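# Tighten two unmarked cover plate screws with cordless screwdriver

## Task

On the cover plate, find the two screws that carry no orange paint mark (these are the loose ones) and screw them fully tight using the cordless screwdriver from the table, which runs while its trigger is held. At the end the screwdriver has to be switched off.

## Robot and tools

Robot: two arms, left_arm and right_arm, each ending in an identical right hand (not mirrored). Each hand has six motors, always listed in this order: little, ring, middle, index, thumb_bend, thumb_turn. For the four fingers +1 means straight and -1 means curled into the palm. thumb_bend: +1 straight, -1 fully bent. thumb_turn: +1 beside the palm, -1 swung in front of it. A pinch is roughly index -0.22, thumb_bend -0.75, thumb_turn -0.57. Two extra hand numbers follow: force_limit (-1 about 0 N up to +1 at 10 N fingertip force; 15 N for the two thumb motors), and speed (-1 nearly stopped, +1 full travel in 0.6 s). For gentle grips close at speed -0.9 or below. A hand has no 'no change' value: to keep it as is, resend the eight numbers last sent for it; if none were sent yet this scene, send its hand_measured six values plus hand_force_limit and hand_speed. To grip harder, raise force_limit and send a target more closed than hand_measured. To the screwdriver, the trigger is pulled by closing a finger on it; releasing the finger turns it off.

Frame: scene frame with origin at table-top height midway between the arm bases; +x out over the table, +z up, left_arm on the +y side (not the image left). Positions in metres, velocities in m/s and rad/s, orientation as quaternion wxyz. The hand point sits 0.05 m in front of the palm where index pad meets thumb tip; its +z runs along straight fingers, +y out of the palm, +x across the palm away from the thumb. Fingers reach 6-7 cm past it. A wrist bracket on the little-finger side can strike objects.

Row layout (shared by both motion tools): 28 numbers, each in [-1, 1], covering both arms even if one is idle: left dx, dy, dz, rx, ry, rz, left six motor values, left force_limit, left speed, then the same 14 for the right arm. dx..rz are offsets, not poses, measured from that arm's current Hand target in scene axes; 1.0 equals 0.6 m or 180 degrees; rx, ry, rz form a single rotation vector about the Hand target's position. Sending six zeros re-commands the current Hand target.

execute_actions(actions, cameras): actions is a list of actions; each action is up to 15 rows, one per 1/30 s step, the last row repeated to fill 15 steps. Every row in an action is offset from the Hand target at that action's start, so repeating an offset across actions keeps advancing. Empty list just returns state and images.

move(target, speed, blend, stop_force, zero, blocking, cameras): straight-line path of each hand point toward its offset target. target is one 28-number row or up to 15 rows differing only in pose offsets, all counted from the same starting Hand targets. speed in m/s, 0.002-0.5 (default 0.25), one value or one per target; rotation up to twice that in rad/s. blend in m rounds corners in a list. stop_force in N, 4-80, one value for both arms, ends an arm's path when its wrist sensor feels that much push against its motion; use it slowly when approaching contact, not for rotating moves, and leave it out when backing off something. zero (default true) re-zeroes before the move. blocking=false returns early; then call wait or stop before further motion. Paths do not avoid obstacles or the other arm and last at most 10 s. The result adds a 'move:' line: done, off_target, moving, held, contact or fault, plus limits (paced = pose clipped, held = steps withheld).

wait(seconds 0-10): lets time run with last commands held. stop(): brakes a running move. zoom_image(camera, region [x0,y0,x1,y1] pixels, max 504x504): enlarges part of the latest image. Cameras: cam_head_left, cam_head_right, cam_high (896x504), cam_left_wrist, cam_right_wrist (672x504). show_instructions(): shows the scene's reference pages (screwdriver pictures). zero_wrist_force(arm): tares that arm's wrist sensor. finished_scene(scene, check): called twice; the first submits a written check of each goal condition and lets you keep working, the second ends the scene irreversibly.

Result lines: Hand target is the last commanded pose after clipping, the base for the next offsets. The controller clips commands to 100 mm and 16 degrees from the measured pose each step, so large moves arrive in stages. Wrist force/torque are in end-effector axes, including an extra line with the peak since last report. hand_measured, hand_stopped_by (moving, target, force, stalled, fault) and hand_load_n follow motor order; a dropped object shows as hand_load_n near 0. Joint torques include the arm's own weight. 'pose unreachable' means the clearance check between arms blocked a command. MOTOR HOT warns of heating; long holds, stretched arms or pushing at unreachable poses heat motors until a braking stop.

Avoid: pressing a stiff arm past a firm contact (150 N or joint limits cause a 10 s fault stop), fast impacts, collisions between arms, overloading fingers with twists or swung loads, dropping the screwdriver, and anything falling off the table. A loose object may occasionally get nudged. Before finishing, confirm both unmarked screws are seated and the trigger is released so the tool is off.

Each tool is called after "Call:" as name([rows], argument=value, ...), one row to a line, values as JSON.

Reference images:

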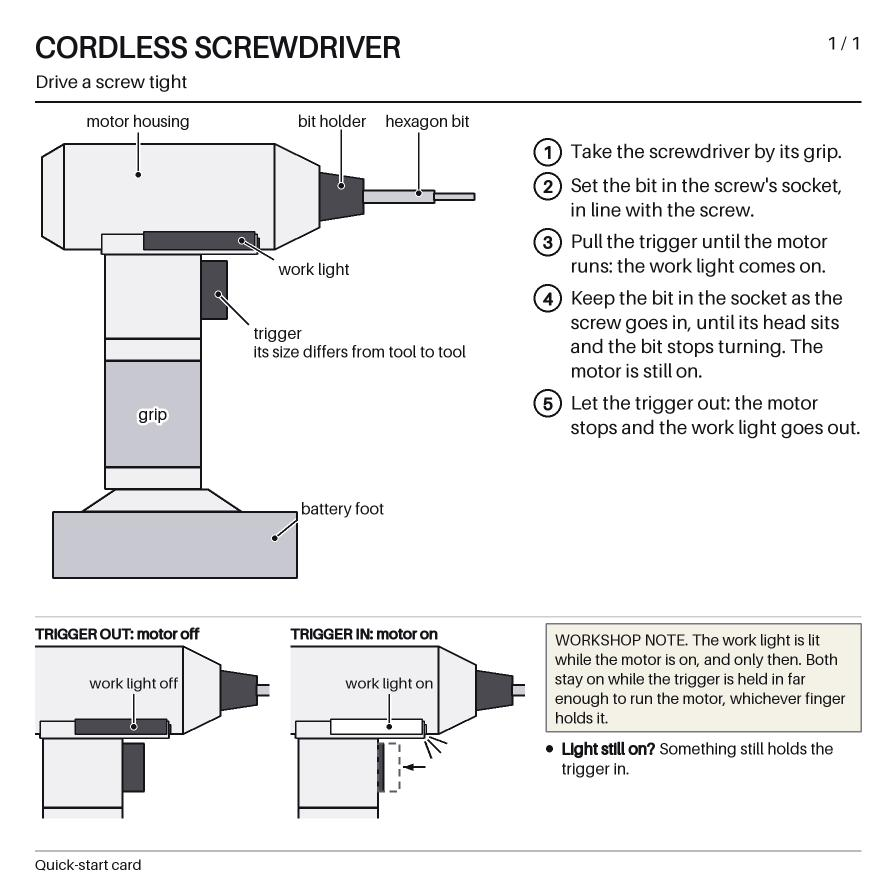

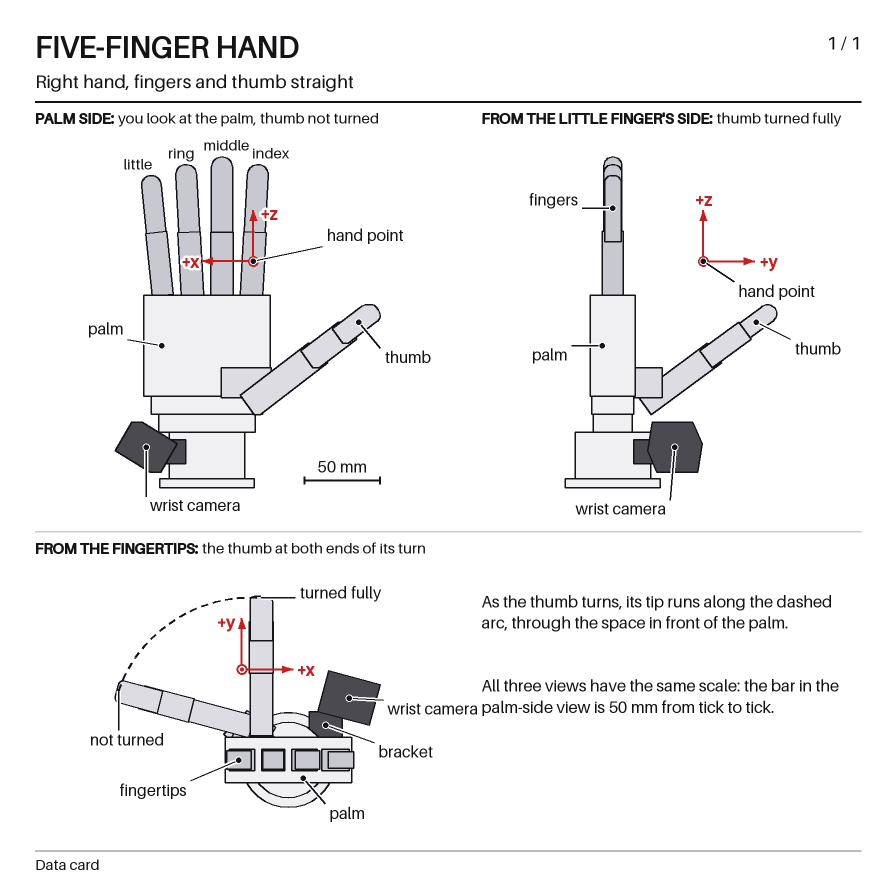

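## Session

Call:
execute_actions(actions=[])

Scene clock: 0.00 s.
left_arm: end_effector_position=(+1.0519, +0.0478, +0.1534) hand_measured=(+1.000, +1.000, +1.000, +1.000, +1.000, +1.000) hand_load_n=(+0.0, +0.0, -0.5, +0.0, +0.0, +0.0) hand_stopped_by=(target, target, target, target, target, target) hand_force_limit=0.00 hand_speed=-0.80 end_effector_quat_wxyz=(+0.432, +0.096, +0.895, +0.050) end_effector_velocity=(-0.001, -0.002, -0.001) end_effector_angular_velocity=(+0.000, +0.000, +0.000) | right_arm: end_effector_position=(+1.1588, -0.8433, +0.1016) hand_measured=(+1.000, +1.000, +1.000, +1.000, +1.000, +1.000) hand_load_n=(+0.0, +0.0, +0.0, +0.0, +0.0, +0.0) hand_stopped_by=(target, target, target, target, target, target) hand_force_limit=0.00 hand_speed=-0.80 end_effector_quat_wxyz=(+0.002, +0.891, +0.345, +0.296) end_effector_velocity=(+0.000, +0.000, -0.002) end_effector_angular_velocity=(+0.000, +0.002, +0.000)
Joint positions: left_arm=[-0.749 -0.31 0.31 0.814 1.025 -1.851] | right_arm=[-0.373 -0.718 1.079 0.718 1.209 0.611]
Joint velocities: left_arm=[-0.001 0 0 0 0 -0.001] | right_arm=[0 0.001 0 0 0 0]
Joint torques (N m): no reading
Wrist force (N): no reading
Wrist torque (N m): no reading
Wrist force, peak (N): no reading
Hand target: left_arm +1.0519, +0.0478, +0.1534; +0.432, +0.096, +0.895, +0.050 | right_arm +1.1587, -0.8433, +0.1016; +0.002, +0.891, +0.345, +0.296

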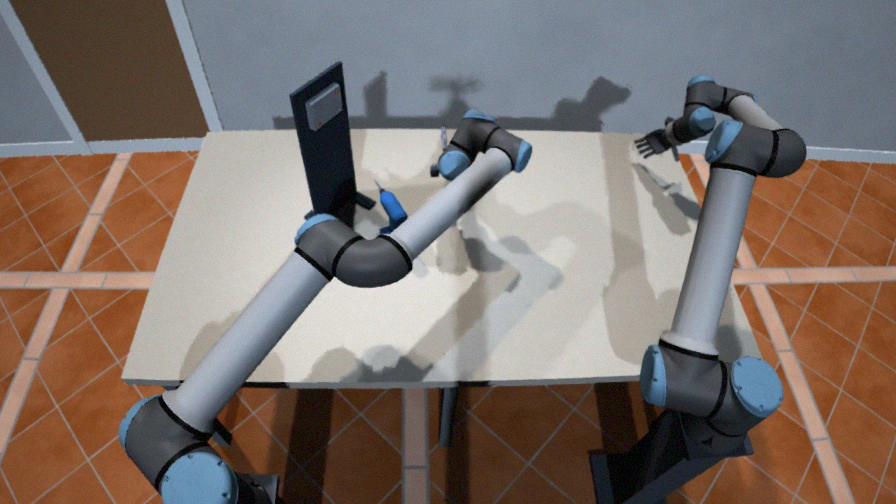

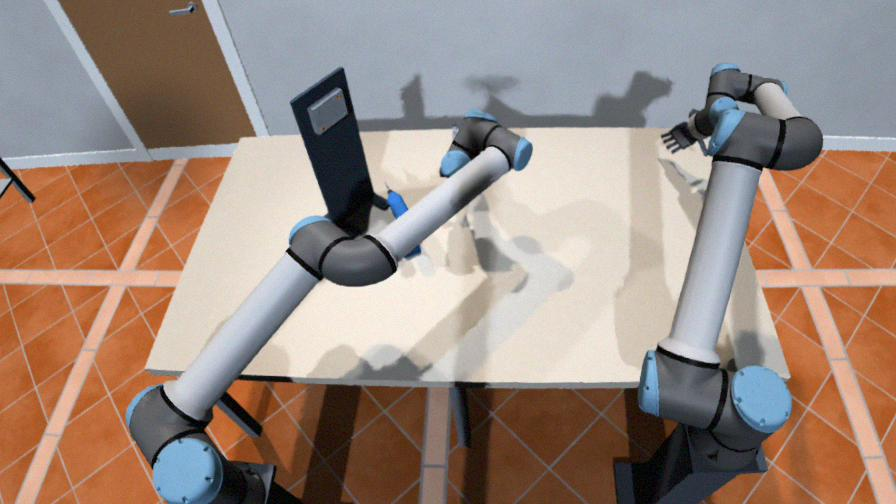

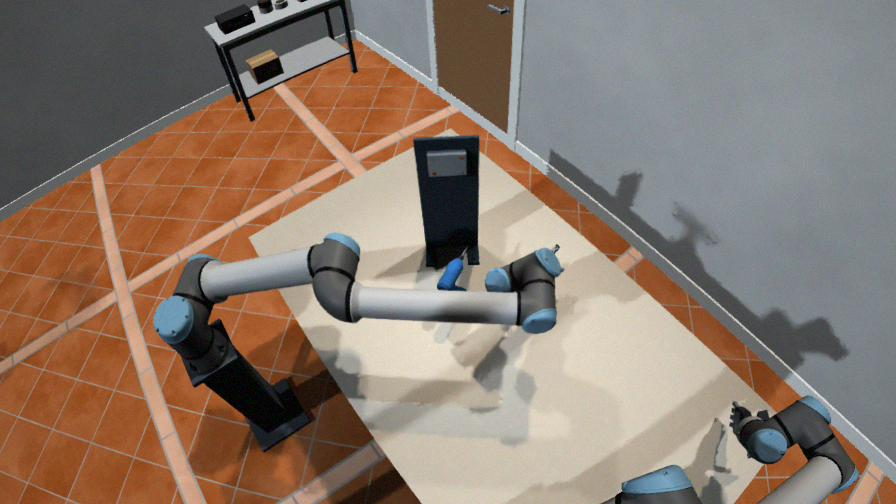

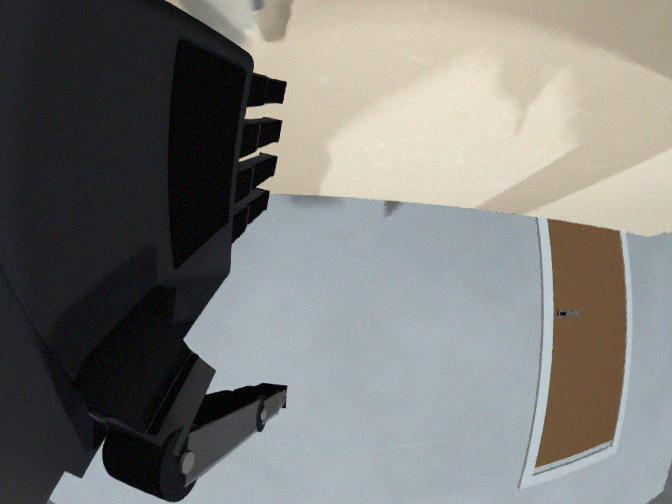

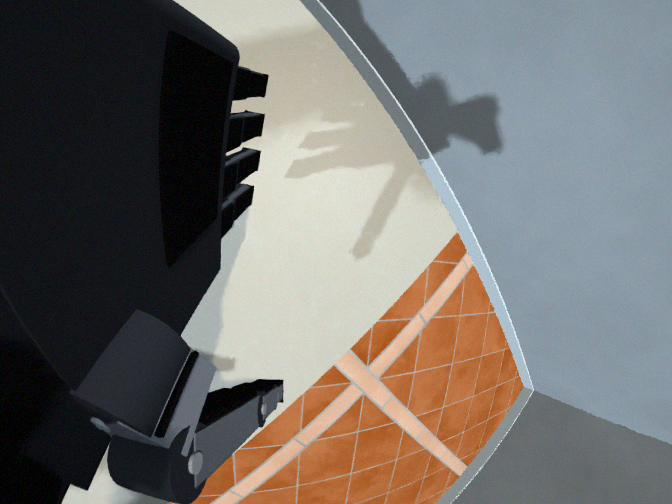

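Call:
zoom_image(camera="cam_head_right", region=[290, 60, 430, 260])

Call:
zoom_image(camera="cam_head_left", region=[280, 55, 440, 255])

Call:
zoom_image(camera="cam_high", region=[405, 130, 505, 300])

Call:
zoom_image(camera="cam_head_right", region=[300, 80, 360, 140])

Scaled by 2.520.

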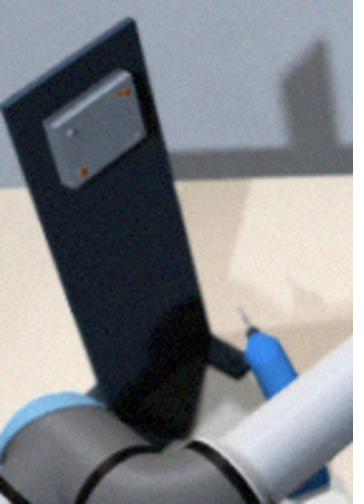

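Scaled by 2.520.

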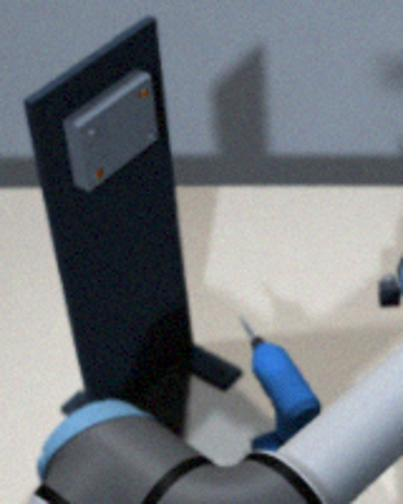

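Scaled by 2.965.

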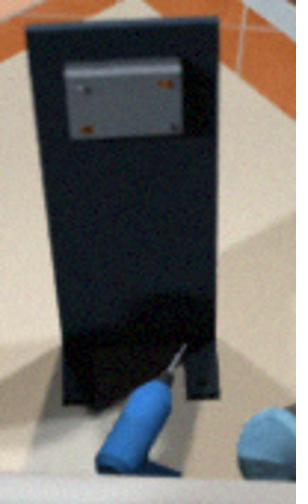

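Scaled by 8.400.

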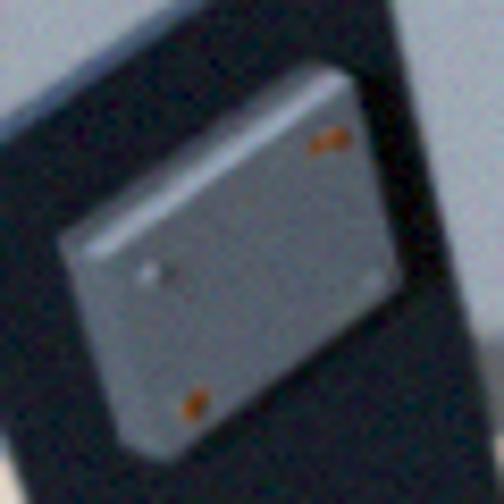

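Call:
move([
  [-0.17,0,0.5,0,0,0,1,1,1,1,1,-1,0,0.5,0,0,0,0,0,0,1,1,1,1,1,1,0,0.5],
  [-0.55,0.167,0.667,0,0,0,1,1,1,1,1,-1,0,0.5,0,0,0,0,0,0,1,1,1,1,1,1,0,0.5],
], blend=0.08, speed=0.3, cameras=[])

Call:
move(target=[-0.283,0.35,0.05,0,0,-0.067,1,1,1,1,1,-1,0,0.5,0,0,0,0,0,0,1,1,1,1,1,1,0,0.5], speed=0.3)

Scene clock: 4.77 s.
left_arm: end_effector_position=(+0.7230, +0.1477, +0.5546) hand_measured=(+1.000, +1.000, +1.000, +1.000, +1.000, -1.000) hand_load_n=(+0.0, +0.0, +0.0, +0.0, +0.0, +0.0) hand_stopped_by=(target, target, target, target, target, target) hand_force_limit=0.00 hand_speed=0.50 end_effector_quat_wxyz=(+0.432, +0.096, +0.895, +0.050) end_effector_velocity=(+0.000, +0.000, +0.000) end_effector_angular_velocity=(-0.001, -0.001, +0.001) | right_arm: end_effector_position=(+1.1588, -0.8433, +0.1016) hand_measured=(+1.000, +1.000, +1.000, +1.000, +1.000, +1.000) hand_load_n=(+0.0, +0.0, +0.0, +0.0, +0.0, +0.0) hand_stopped_by=(target, target, target, target, target, target) hand_force_limit=0.00 hand_speed=0.50 end_effector_quat_wxyz=(+0.002, +0.891, +0.345, +0.296) end_effector_velocity=(+0.000, +0.000, +0.000) end_effector_angular_velocity=(-0.001, -0.002, +0.000)
Joint positions: left_arm=[-0.937 -1.136 1.094 0.955 0.903 -2.025] | right_arm=[-0.373 -0.718 1.079 0.718 1.209 0.611]
Joint velocities: left_arm=[0 0 0 -0.001 -0.001 -0.001] | right_arm=[0 0 0 -0.002 0 0]
Joint torques (N m): left_arm=[0.09 -85.76 -32.33 -1.1 0.79 3.68] | right_arm=[-3.53 -113.25 -34.48 3.01 0.48 -0.27]
Wrist force (N): left_arm=[-0.5 0.5 -0.1] | right_arm=[0.0 -0.3 0.4]
Wrist torque (N m): left_arm=[0.11 0.07 -0.02] | right_arm=[-0.07 -0.02 0.00]
Wrist force, peak (N): left_arm=[0.3 1.5 -2.4] | right_arm=[-0.1 -0.6 0.6]
Hand target: left_arm +0.7230, +0.1478, +0.5546; +0.432, +0.096, +0.895, +0.050 | right_arm +1.1587, -0.8433, +0.1016; +0.002, +0.891, +0.345, +0.296
Off the commanded pose: left_arm 0.002 m, 0 deg | right_arm 0.000 m, 0 deg.
move: done
No camera images: "cameras" was empty.

Scene clock: 6.17 s.
left_arm: end_effector_position=(+0.5536, +0.3579, +0.5854) hand_measured=(+1.000, +1.000, +1.000, +1.000, +1.000, -1.000) hand_load_n=(+0.0, +0.0, +0.0, +0.0, +0.0, +0.0) hand_stopped_by=(target, target, target, target, target, target) hand_force_limit=0.00 hand_speed=0.50 end_effector_quat_wxyz=(+0.435, +0.189, +0.880, +0.004) end_effector_velocity=(-0.001, +0.000, +0.001) end_effector_angular_velocity=(-0.001, -0.001, -0.001) | right_arm: end_effector_position=(+1.1588, -0.8433, +0.1016) hand_measured=(+1.000, +1.000, +1.000, +1.000, +1.000, +1.000) hand_load_n=(+0.0, +0.0, +0.0, +0.0, +0.0, +0.0) hand_stopped_by=(target, target, target, target, target, target) hand_force_limit=0.00 hand_speed=0.50 end_effector_quat_wxyz=(+0.002, +0.891, +0.345, +0.296) end_effector_velocity=(+0.000, +0.000, -0.001) end_effector_angular_velocity=(+0.001, +0.002, +0.000)
Joint positions: left_arm=[-0.881 -1.661 1.641 0.803 1.08 -1.787] | right_arm=[-0.373 -0.718 1.079 0.718 1.209 0.611]
Joint velocities: left_arm=[-0.001 -0.002 0 0.001 0 0] | right_arm=[0 0.001 0 0.001 0 0]
Joint torques (N m): left_arm=[-4.34 -50.44 -35.87 5.38 -0.49 -1.52] | right_arm=[-4.6 -114.3 -33.43 3.36 0.78 -0.25]
Wrist force (N): left_arm=[-0.3 0.3 -0.4] | right_arm=[0.1 -0.2 0.3]
Wrist torque (N m): left_arm=[0.09 0.04 -0.01] | right_arm=[-0.05 -0.02 0.00]
Wrist force, peak (N): left_arm=[1.2 1.9 -2.1] | right_arm=[0.0 -0.2 0.7]
Hand target: left_arm +0.5536, +0.3580, +0.5855; +0.435, +0.189, +0.880, +0.004 | right_arm +1.1587, -0.8433, +0.1016; +0.002, +0.891, +0.345, +0.296
Off the commanded pose: left_arm 0.001 m, 0 deg | right_arm 0.000 m, 0 deg.
move: done

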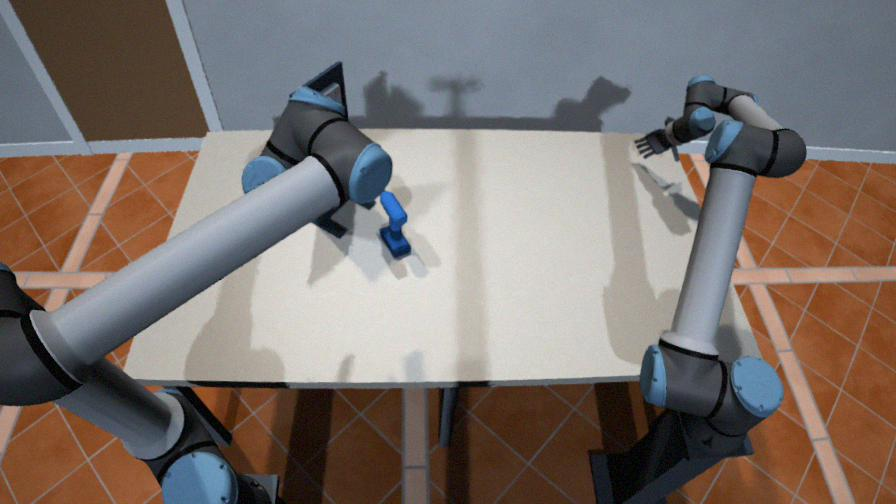

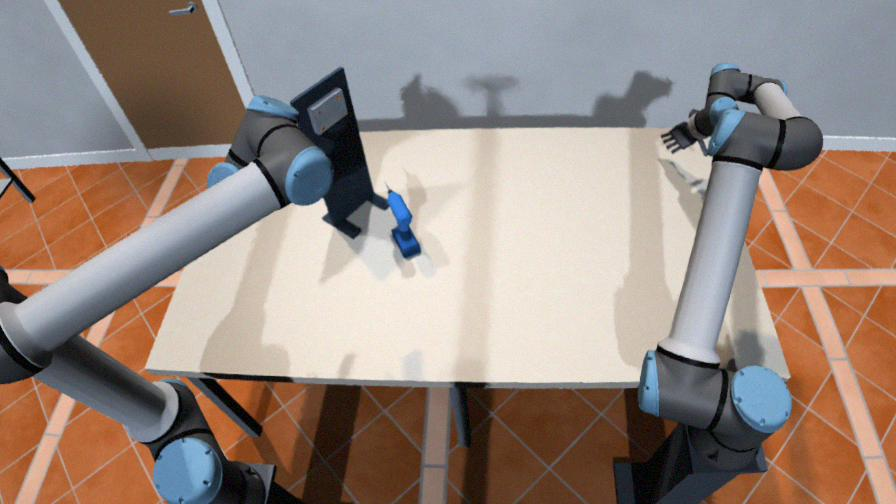

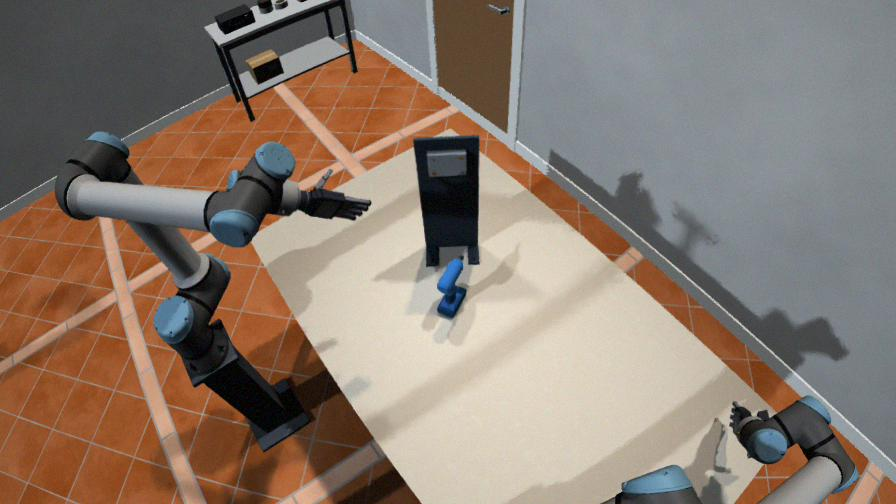

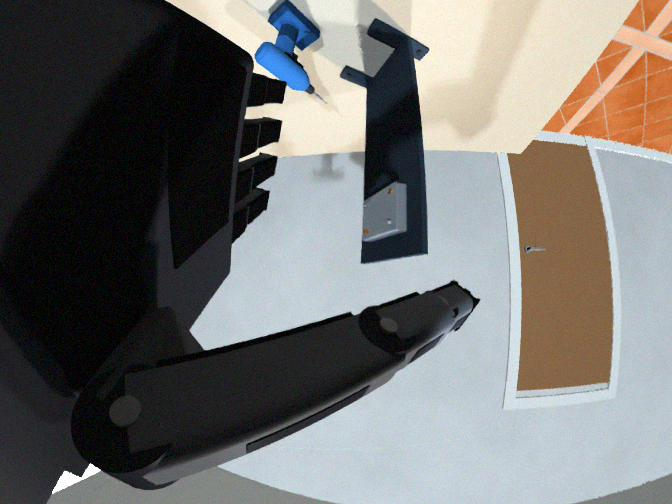

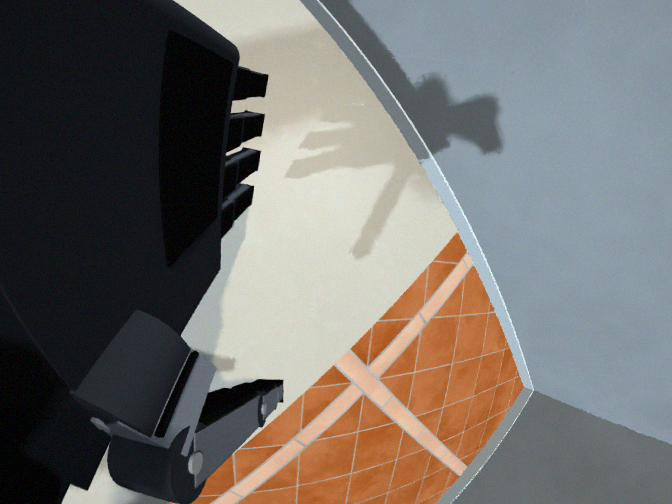

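Call:
zoom_image(camera="cam_head_right", region=[310, 170, 450, 270])

Call:
zoom_image(camera="cam_head_left", region=[310, 170, 450, 270])

Call:
zoom_image(camera="cam_high", region=[410, 230, 510, 330])

Call:
zoom_image(camera="cam_left_wrist", region=[240, 0, 440, 150])

Call:
zoom_image(camera="cam_left_wrist", region=[350, 170, 430, 250])

Scaled by 3.600.

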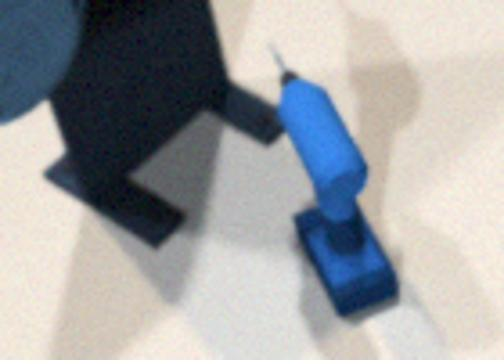

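Scaled by 3.600.

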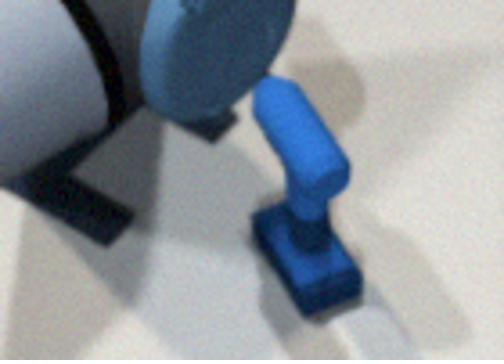

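Scaled by 5.040.

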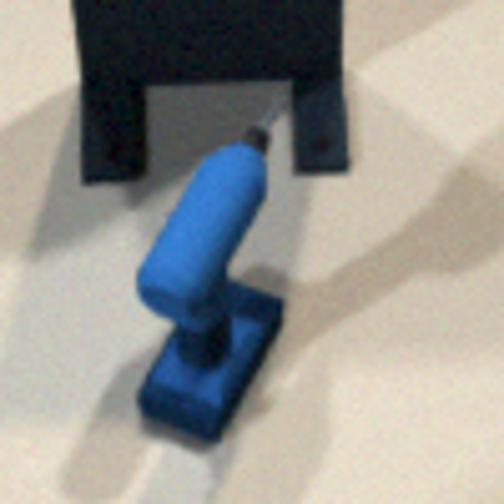

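Scaled by 2.520 from the camera's 672x504 image, which has a finer 960x720 frame.

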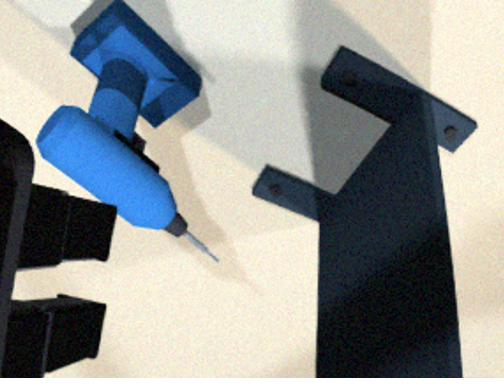

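Scaled by 6.300 from the camera's 672x504 image, which has a finer 960x720 frame.

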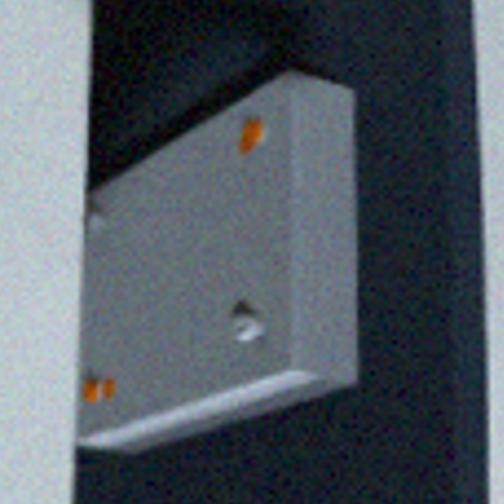

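Call:
move(target=[0,0,0,0,0,0,1,1,1,1,1,-1,0,0.5,-0.432,0.738,0.38,-0.353,-0.1976,0.2157,0.98,0.98,0.98,1,0.98,-1,0.5,-0.5], speed=0.3, cameras=["cam_head_right"])

Scene clock: 12.23 s.
left_arm: end_effector_position=(+0.5536, +0.3580, +0.5855) hand_measured=(+1.000, +1.000, +1.000, +1.000, +1.000, -1.000) hand_load_n=(+0.0, +0.0, +0.0, +0.0, +0.0, +0.0) hand_stopped_by=(target, target, target, target, target, target) hand_force_limit=0.00 hand_speed=0.50 end_effector_quat_wxyz=(+0.435, +0.189, +0.880, +0.004) end_effector_velocity=(+0.000, +0.000, +0.001) end_effector_angular_velocity=(+0.000, -0.002, -0.001) | right_arm: end_effector_position=(+0.8993, -0.4010, +0.3291) hand_measured=(+0.980, +0.980, +0.980, +1.000, +0.980, -1.000) hand_load_n=(+0.0, +0.0, +0.0, +0.0, +0.0, +0.0) hand_stopped_by=(target, target, target, target, target, target) hand_force_limit=0.50 hand_speed=-0.50 end_effector_quat_wxyz=(+0.460, +0.477, +0.686, +0.301) end_effector_velocity=(+0.000, +0.000, +0.002) end_effector_angular_velocity=(+0.001, -0.003, +0.000)
Joint positions: left_arm=[-0.882 -1.662 1.641 0.803 1.08 -1.787] | right_arm=[0.225 -1.306 1.838 -0.107 1.859 -0.256]
Joint velocities: left_arm=[0 -0.001 0 -0.001 0 0.002] | right_arm=[0 -0.002 0 -0.001 0 0]
Joint torques (N m): left_arm=[-11.1 -48.37 -42.05 -0.41 1.53 2.7] | right_arm=[5.24 -60.61 -41.99 -0.73 1.2 -2.09]
Wrist force (N): left_arm=[-0.4 0.2 -0.5] | right_arm=[-0.7 -1.2 0.2]
Wrist torque (N m): left_arm=[0.08 0.08 -0.03] | right_arm=[-0.26 0.08 -0.28]
Wrist force, peak (N): left_arm=[-0.8 0.4 0.0] | right_arm=[-0.7 2.3 1.4]
Hand target: left_arm +0.5536, +0.3580, +0.5855; +0.435, +0.189, +0.880, +0.004 | right_arm +0.8993, -0.4009, +0.3291; +0.460, +0.477, +0.686, +0.301
Off the commanded pose: left_arm 0.000 m, 0 deg | right_arm 0.001 m, 0 deg.
move: done
Images, in order (width x height): cam_head_right 896x504.

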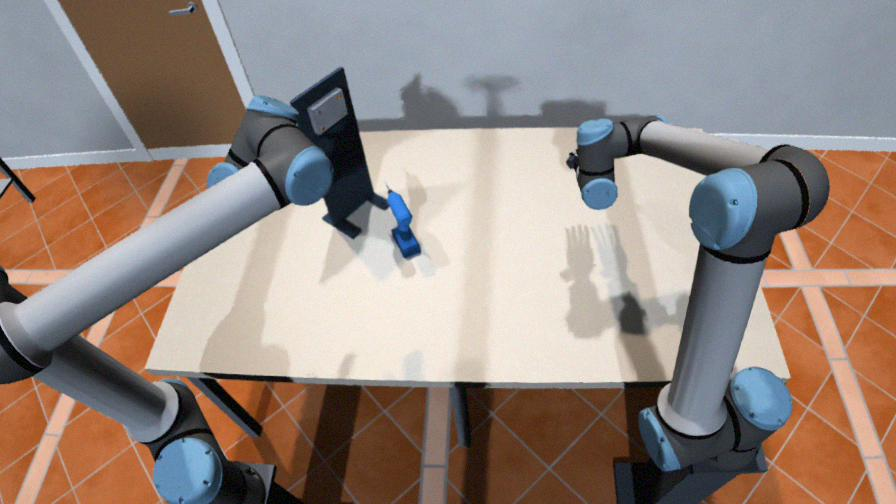

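Call:
move(target=[0,0,0,0,0,0,1,1,1,1,1,-1,0,0.5,-0.533,0.8,-0.083,-0.353,-0.1976,0.2157,0.98,0.98,0.98,1,0.98,-1,0.5,-0.5], speed=0.3)

Call:
zoom_image(camera="cam_right_wrist", region=[200, 0, 500, 300])

Scene clock: 15.23 s.
left_arm: end_effector_position=(+0.5536, +0.3580, +0.5855) hand_measured=(+1.000, +1.000, +1.000, +1.000, +1.000, -1.000) hand_load_n=(+0.0, +0.0, +0.0, +0.0, +0.0, +0.0) hand_stopped_by=(target, target, target, target, target, target) hand_force_limit=0.00 hand_speed=0.50 end_effector_quat_wxyz=(+0.435, +0.189, +0.880, +0.004) end_effector_velocity=(+0.000, +0.001, +0.000) end_effector_angular_velocity=(-0.001, +0.000, +0.002) | right_arm: end_effector_position=(+0.5797, +0.0787, +0.2791) hand_measured=(+0.980, +0.980, +0.980, +1.000, +0.980, -1.000) hand_load_n=(+0.0, -0.5, +0.0, +0.0, +0.0, +0.0) hand_stopped_by=(target, target, target, target, target, target) hand_force_limit=0.50 hand_speed=-0.50 end_effector_quat_wxyz=(+0.690, -0.174, +0.685, +0.156) end_effector_velocity=(+0.000, +0.000, +0.001) end_effector_angular_velocity=(-0.001, -0.002, +0.000)
Joint positions: left_arm=[-0.882 -1.662 1.641 0.803 1.08 -1.787] | right_arm=[0.844 -1.182 1.904 -0.723 2.005 -1.597]
Joint velocities: left_arm=[0.001 0 0 0 -0.001 -0.001] | right_arm=[0 -0.002 0 0 0 -0.002]
Joint torques (N m): left_arm=[-11.88 -45.6 -46.64 -1.44 0.92 2.76] | right_arm=[-0.01 -76.78 -31.5 -4.73 2.28 -2.31]
Wrist force (N): left_arm=[-0.5 -0.2 -0.3] | right_arm=[0.0 -0.6 -0.3]
Wrist torque (N m): left_arm=[0.02 0.08 -0.04] | right_arm=[-0.27 0.14 -0.19]
Wrist force, peak (N): left_arm=[-0.8 0.2 -0.6] | right_arm=[-2.5 -0.8 1.1]
Hand target: left_arm +0.5536, +0.3580, +0.5855; +0.435, +0.189, +0.880, +0.004 | right_arm +0.5797, +0.0787, +0.2792; +0.690, -0.174, +0.685, +0.156
Off the commanded pose: left_arm 0.000 m, 0 deg | right_arm 0.000 m, 0 deg.
move: done

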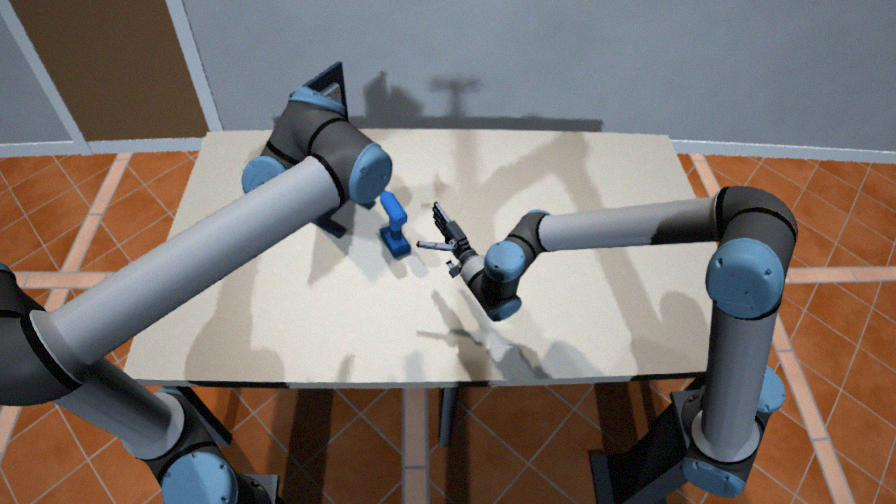

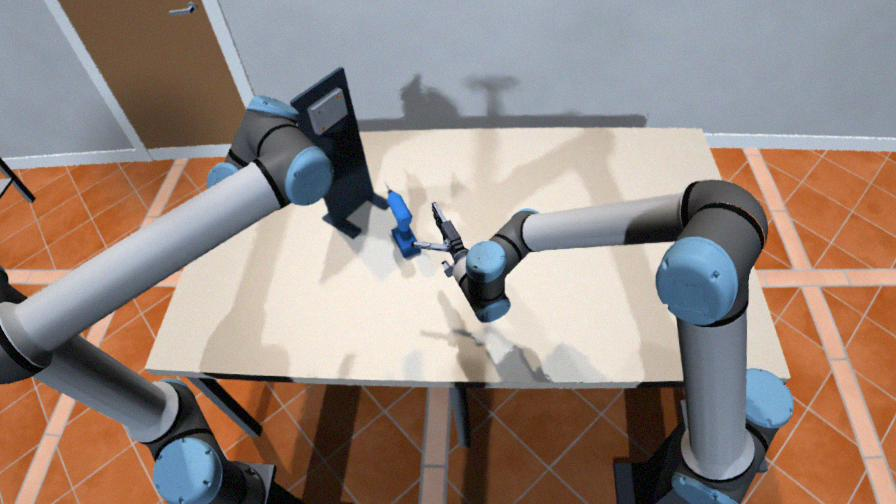

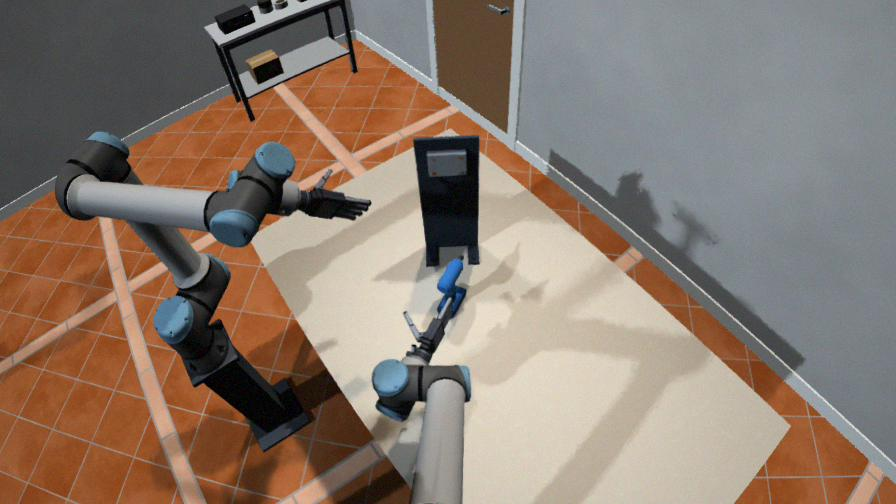

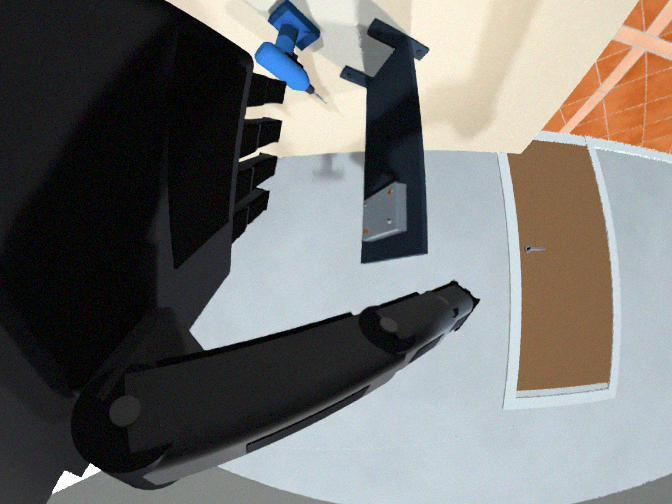

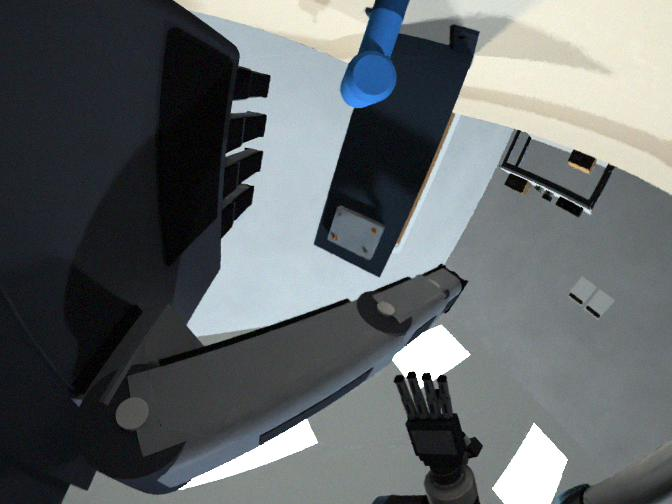

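Scaled by 1.680 from the camera's 672x504 image, which has a finer 960x720 frame.

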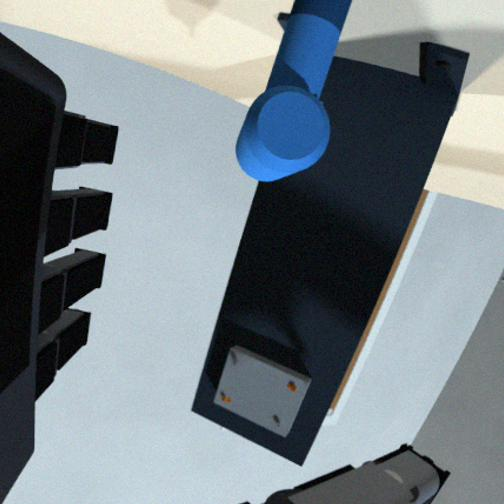

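Call:
move(target=[0,0,0,0,0,0,1,1,1,1,1,-1,0,0.5,0.004,0.0755,-0.268,0,0,0,0.98,0.98,0.98,1,0.98,-1,0.5,-0.5], speed=0.15, cameras=["cam_head_left","cam_head_right","cam_right_wrist"])

Call:
zoom_image(camera="cam_right_wrist", region=[200, 0, 500, 300])

Call:
zoom_image(camera="cam_head_right", region=[370, 170, 510, 330])

Scene clock: 17.17 s.
left_arm: end_effector_position=(+0.5536, +0.3580, +0.5855) hand_measured=(+1.000, +1.000, +1.000, +1.000, +1.000, -1.000) hand_load_n=(+0.0, +0.0, +0.0, +0.0, +0.0, +0.0) hand_stopped_by=(target, target, target, target, target, target) hand_force_limit=0.00 hand_speed=0.50 end_effector_quat_wxyz=(+0.435, +0.189, +0.880, +0.004) end_effector_velocity=(+0.000, +0.000, +0.000) end_effector_angular_velocity=(+0.000, -0.001, +0.001) | right_arm: end_effector_position=(+0.5821, +0.1242, +0.1188) hand_measured=(+0.980, +0.980, +0.980, +1.000, +0.980, -1.000) hand_load_n=(+0.0, +0.0, +0.0, +0.0, +0.0, -0.5) hand_stopped_by=(target, target, target, target, target, target) hand_force_limit=0.50 hand_speed=-0.50 end_effector_quat_wxyz=(+0.690, -0.174, +0.685, +0.156) end_effector_velocity=(+0.000, +0.000, -0.001) end_effector_angular_velocity=(-0.001, +0.001, +0.000)
Joint positions: left_arm=[-0.882 -1.662 1.641 0.803 1.08 -1.787] | right_arm=[0.882 -0.926 1.866 -0.94 2.043 -1.597]
Joint velocities: left_arm=[0 0 0 0 -0.001 0] | right_arm=[0 0.001 0 0 0 0]
Joint torques (N m): left_arm=[-8.6 -44.29 -49.47 -1.42 0.73 3.16] | right_arm=[-14.68 -74.18 -20.42 -1.46 -1.65 -1.88]
Wrist force (N): left_arm=[0.0 0.2 -0.2] | right_arm=[0.7 -0.5 -0.3]
Wrist torque (N m): left_arm=[0.08 0.01 0.00] | right_arm=[-0.23 0.05 -0.16]
Wrist force, peak (N): left_arm=[-0.6 0.5 -0.3] | right_arm=[2.1 0.3 -0.1]
Hand target: left_arm +0.5536, +0.3580, +0.5855; +0.435, +0.189, +0.880, +0.004 | right_arm +0.5822, +0.1241, +0.1186; +0.690, -0.174, +0.685, +0.156
Off the commanded pose: left_arm 0.000 m, 0 deg | right_arm 0.000 m, 0 deg.
move: done
Images, in order (width x height): cam_head_left 896x504, cam_head_right 896x504, cam_right_wrist 672x504.

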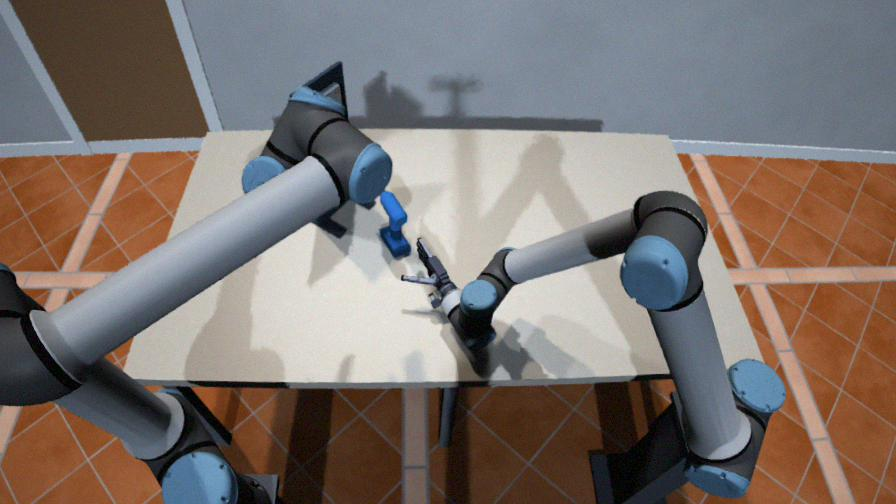

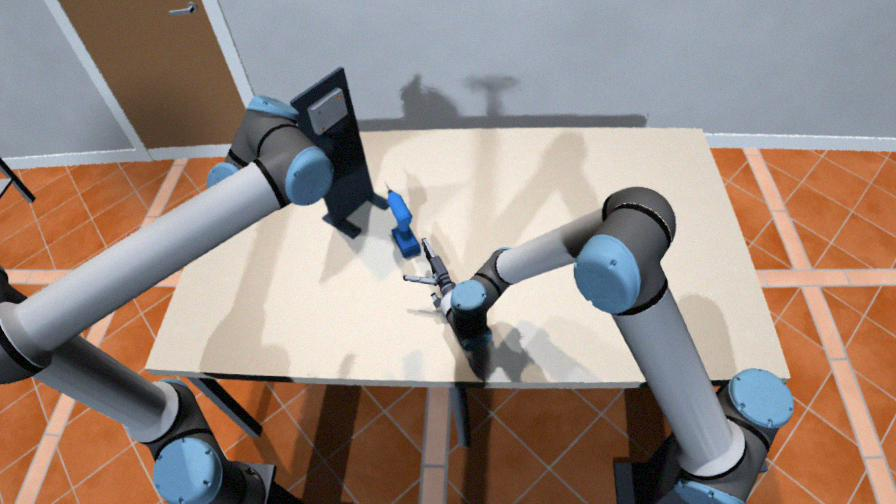

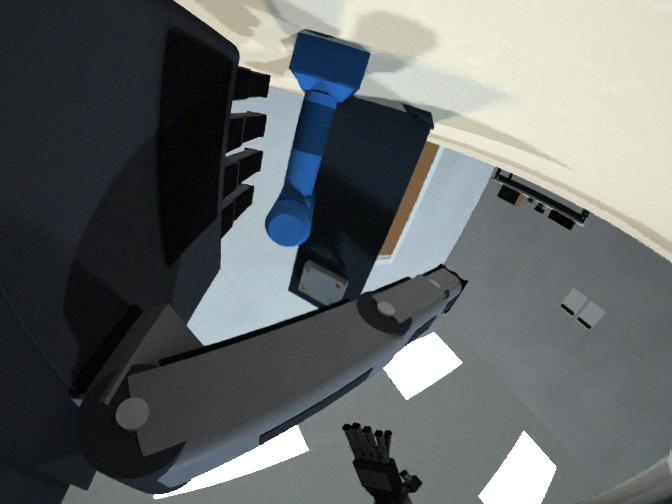

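Scaled by 1.680 from the camera's 672x504 image, which has a finer 960x720 frame.

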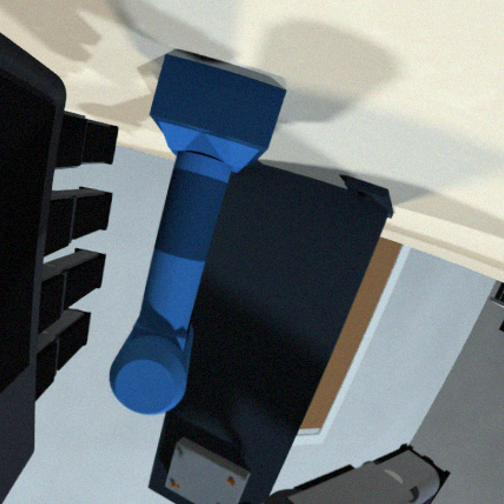

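Scaled by 3.150.

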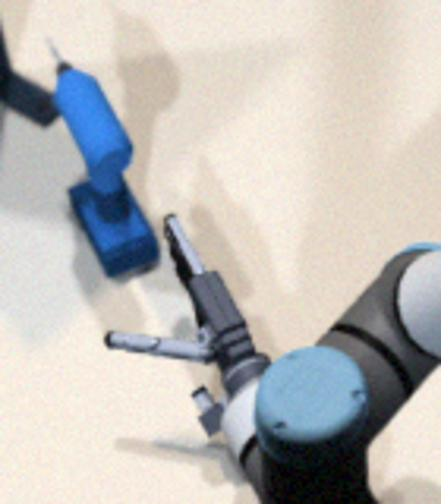

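Call:
move(target="[0,0,0,0,0,0,1,1,1,1,1,-1,0,0.5,0,0,0,0,0,0,0.98,0.98,0.98,1,0.98,-1,0.5,-0.5],[0,0,0,0,0,0,1,1,1,1,1,-1,0,0.5,0.15,0.073,0,0,0,0,0.98,0.98,0.98,1,0.98,-1,0.5,-0.5]]", speed=0.1)

Call:
zoom_image(camera="cam_right_wrist", region=[200, 0, 500, 300])

Call:
zoom_image(camera="cam_head_right", region=[370, 170, 510, 330])


Scaled by 1.680 from the camera's 672x504 image, which has a finer 960x720 frame.

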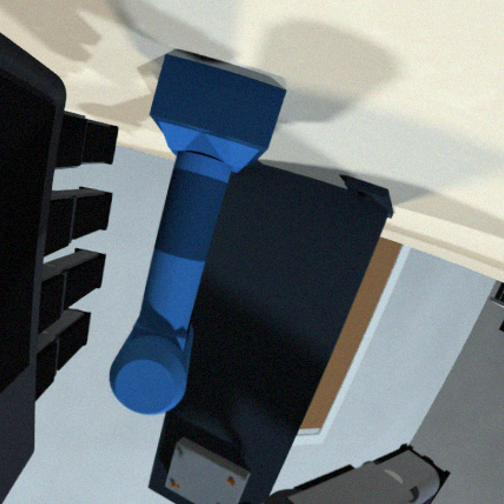

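Scaled by 3.150.

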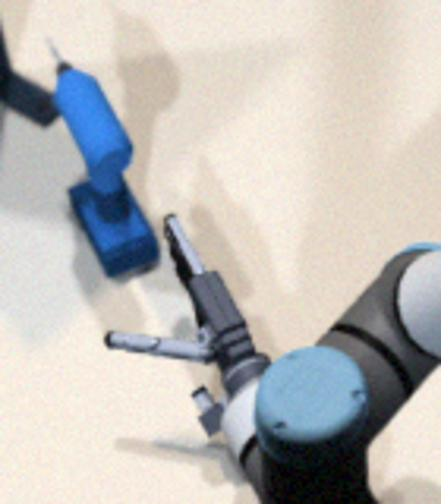

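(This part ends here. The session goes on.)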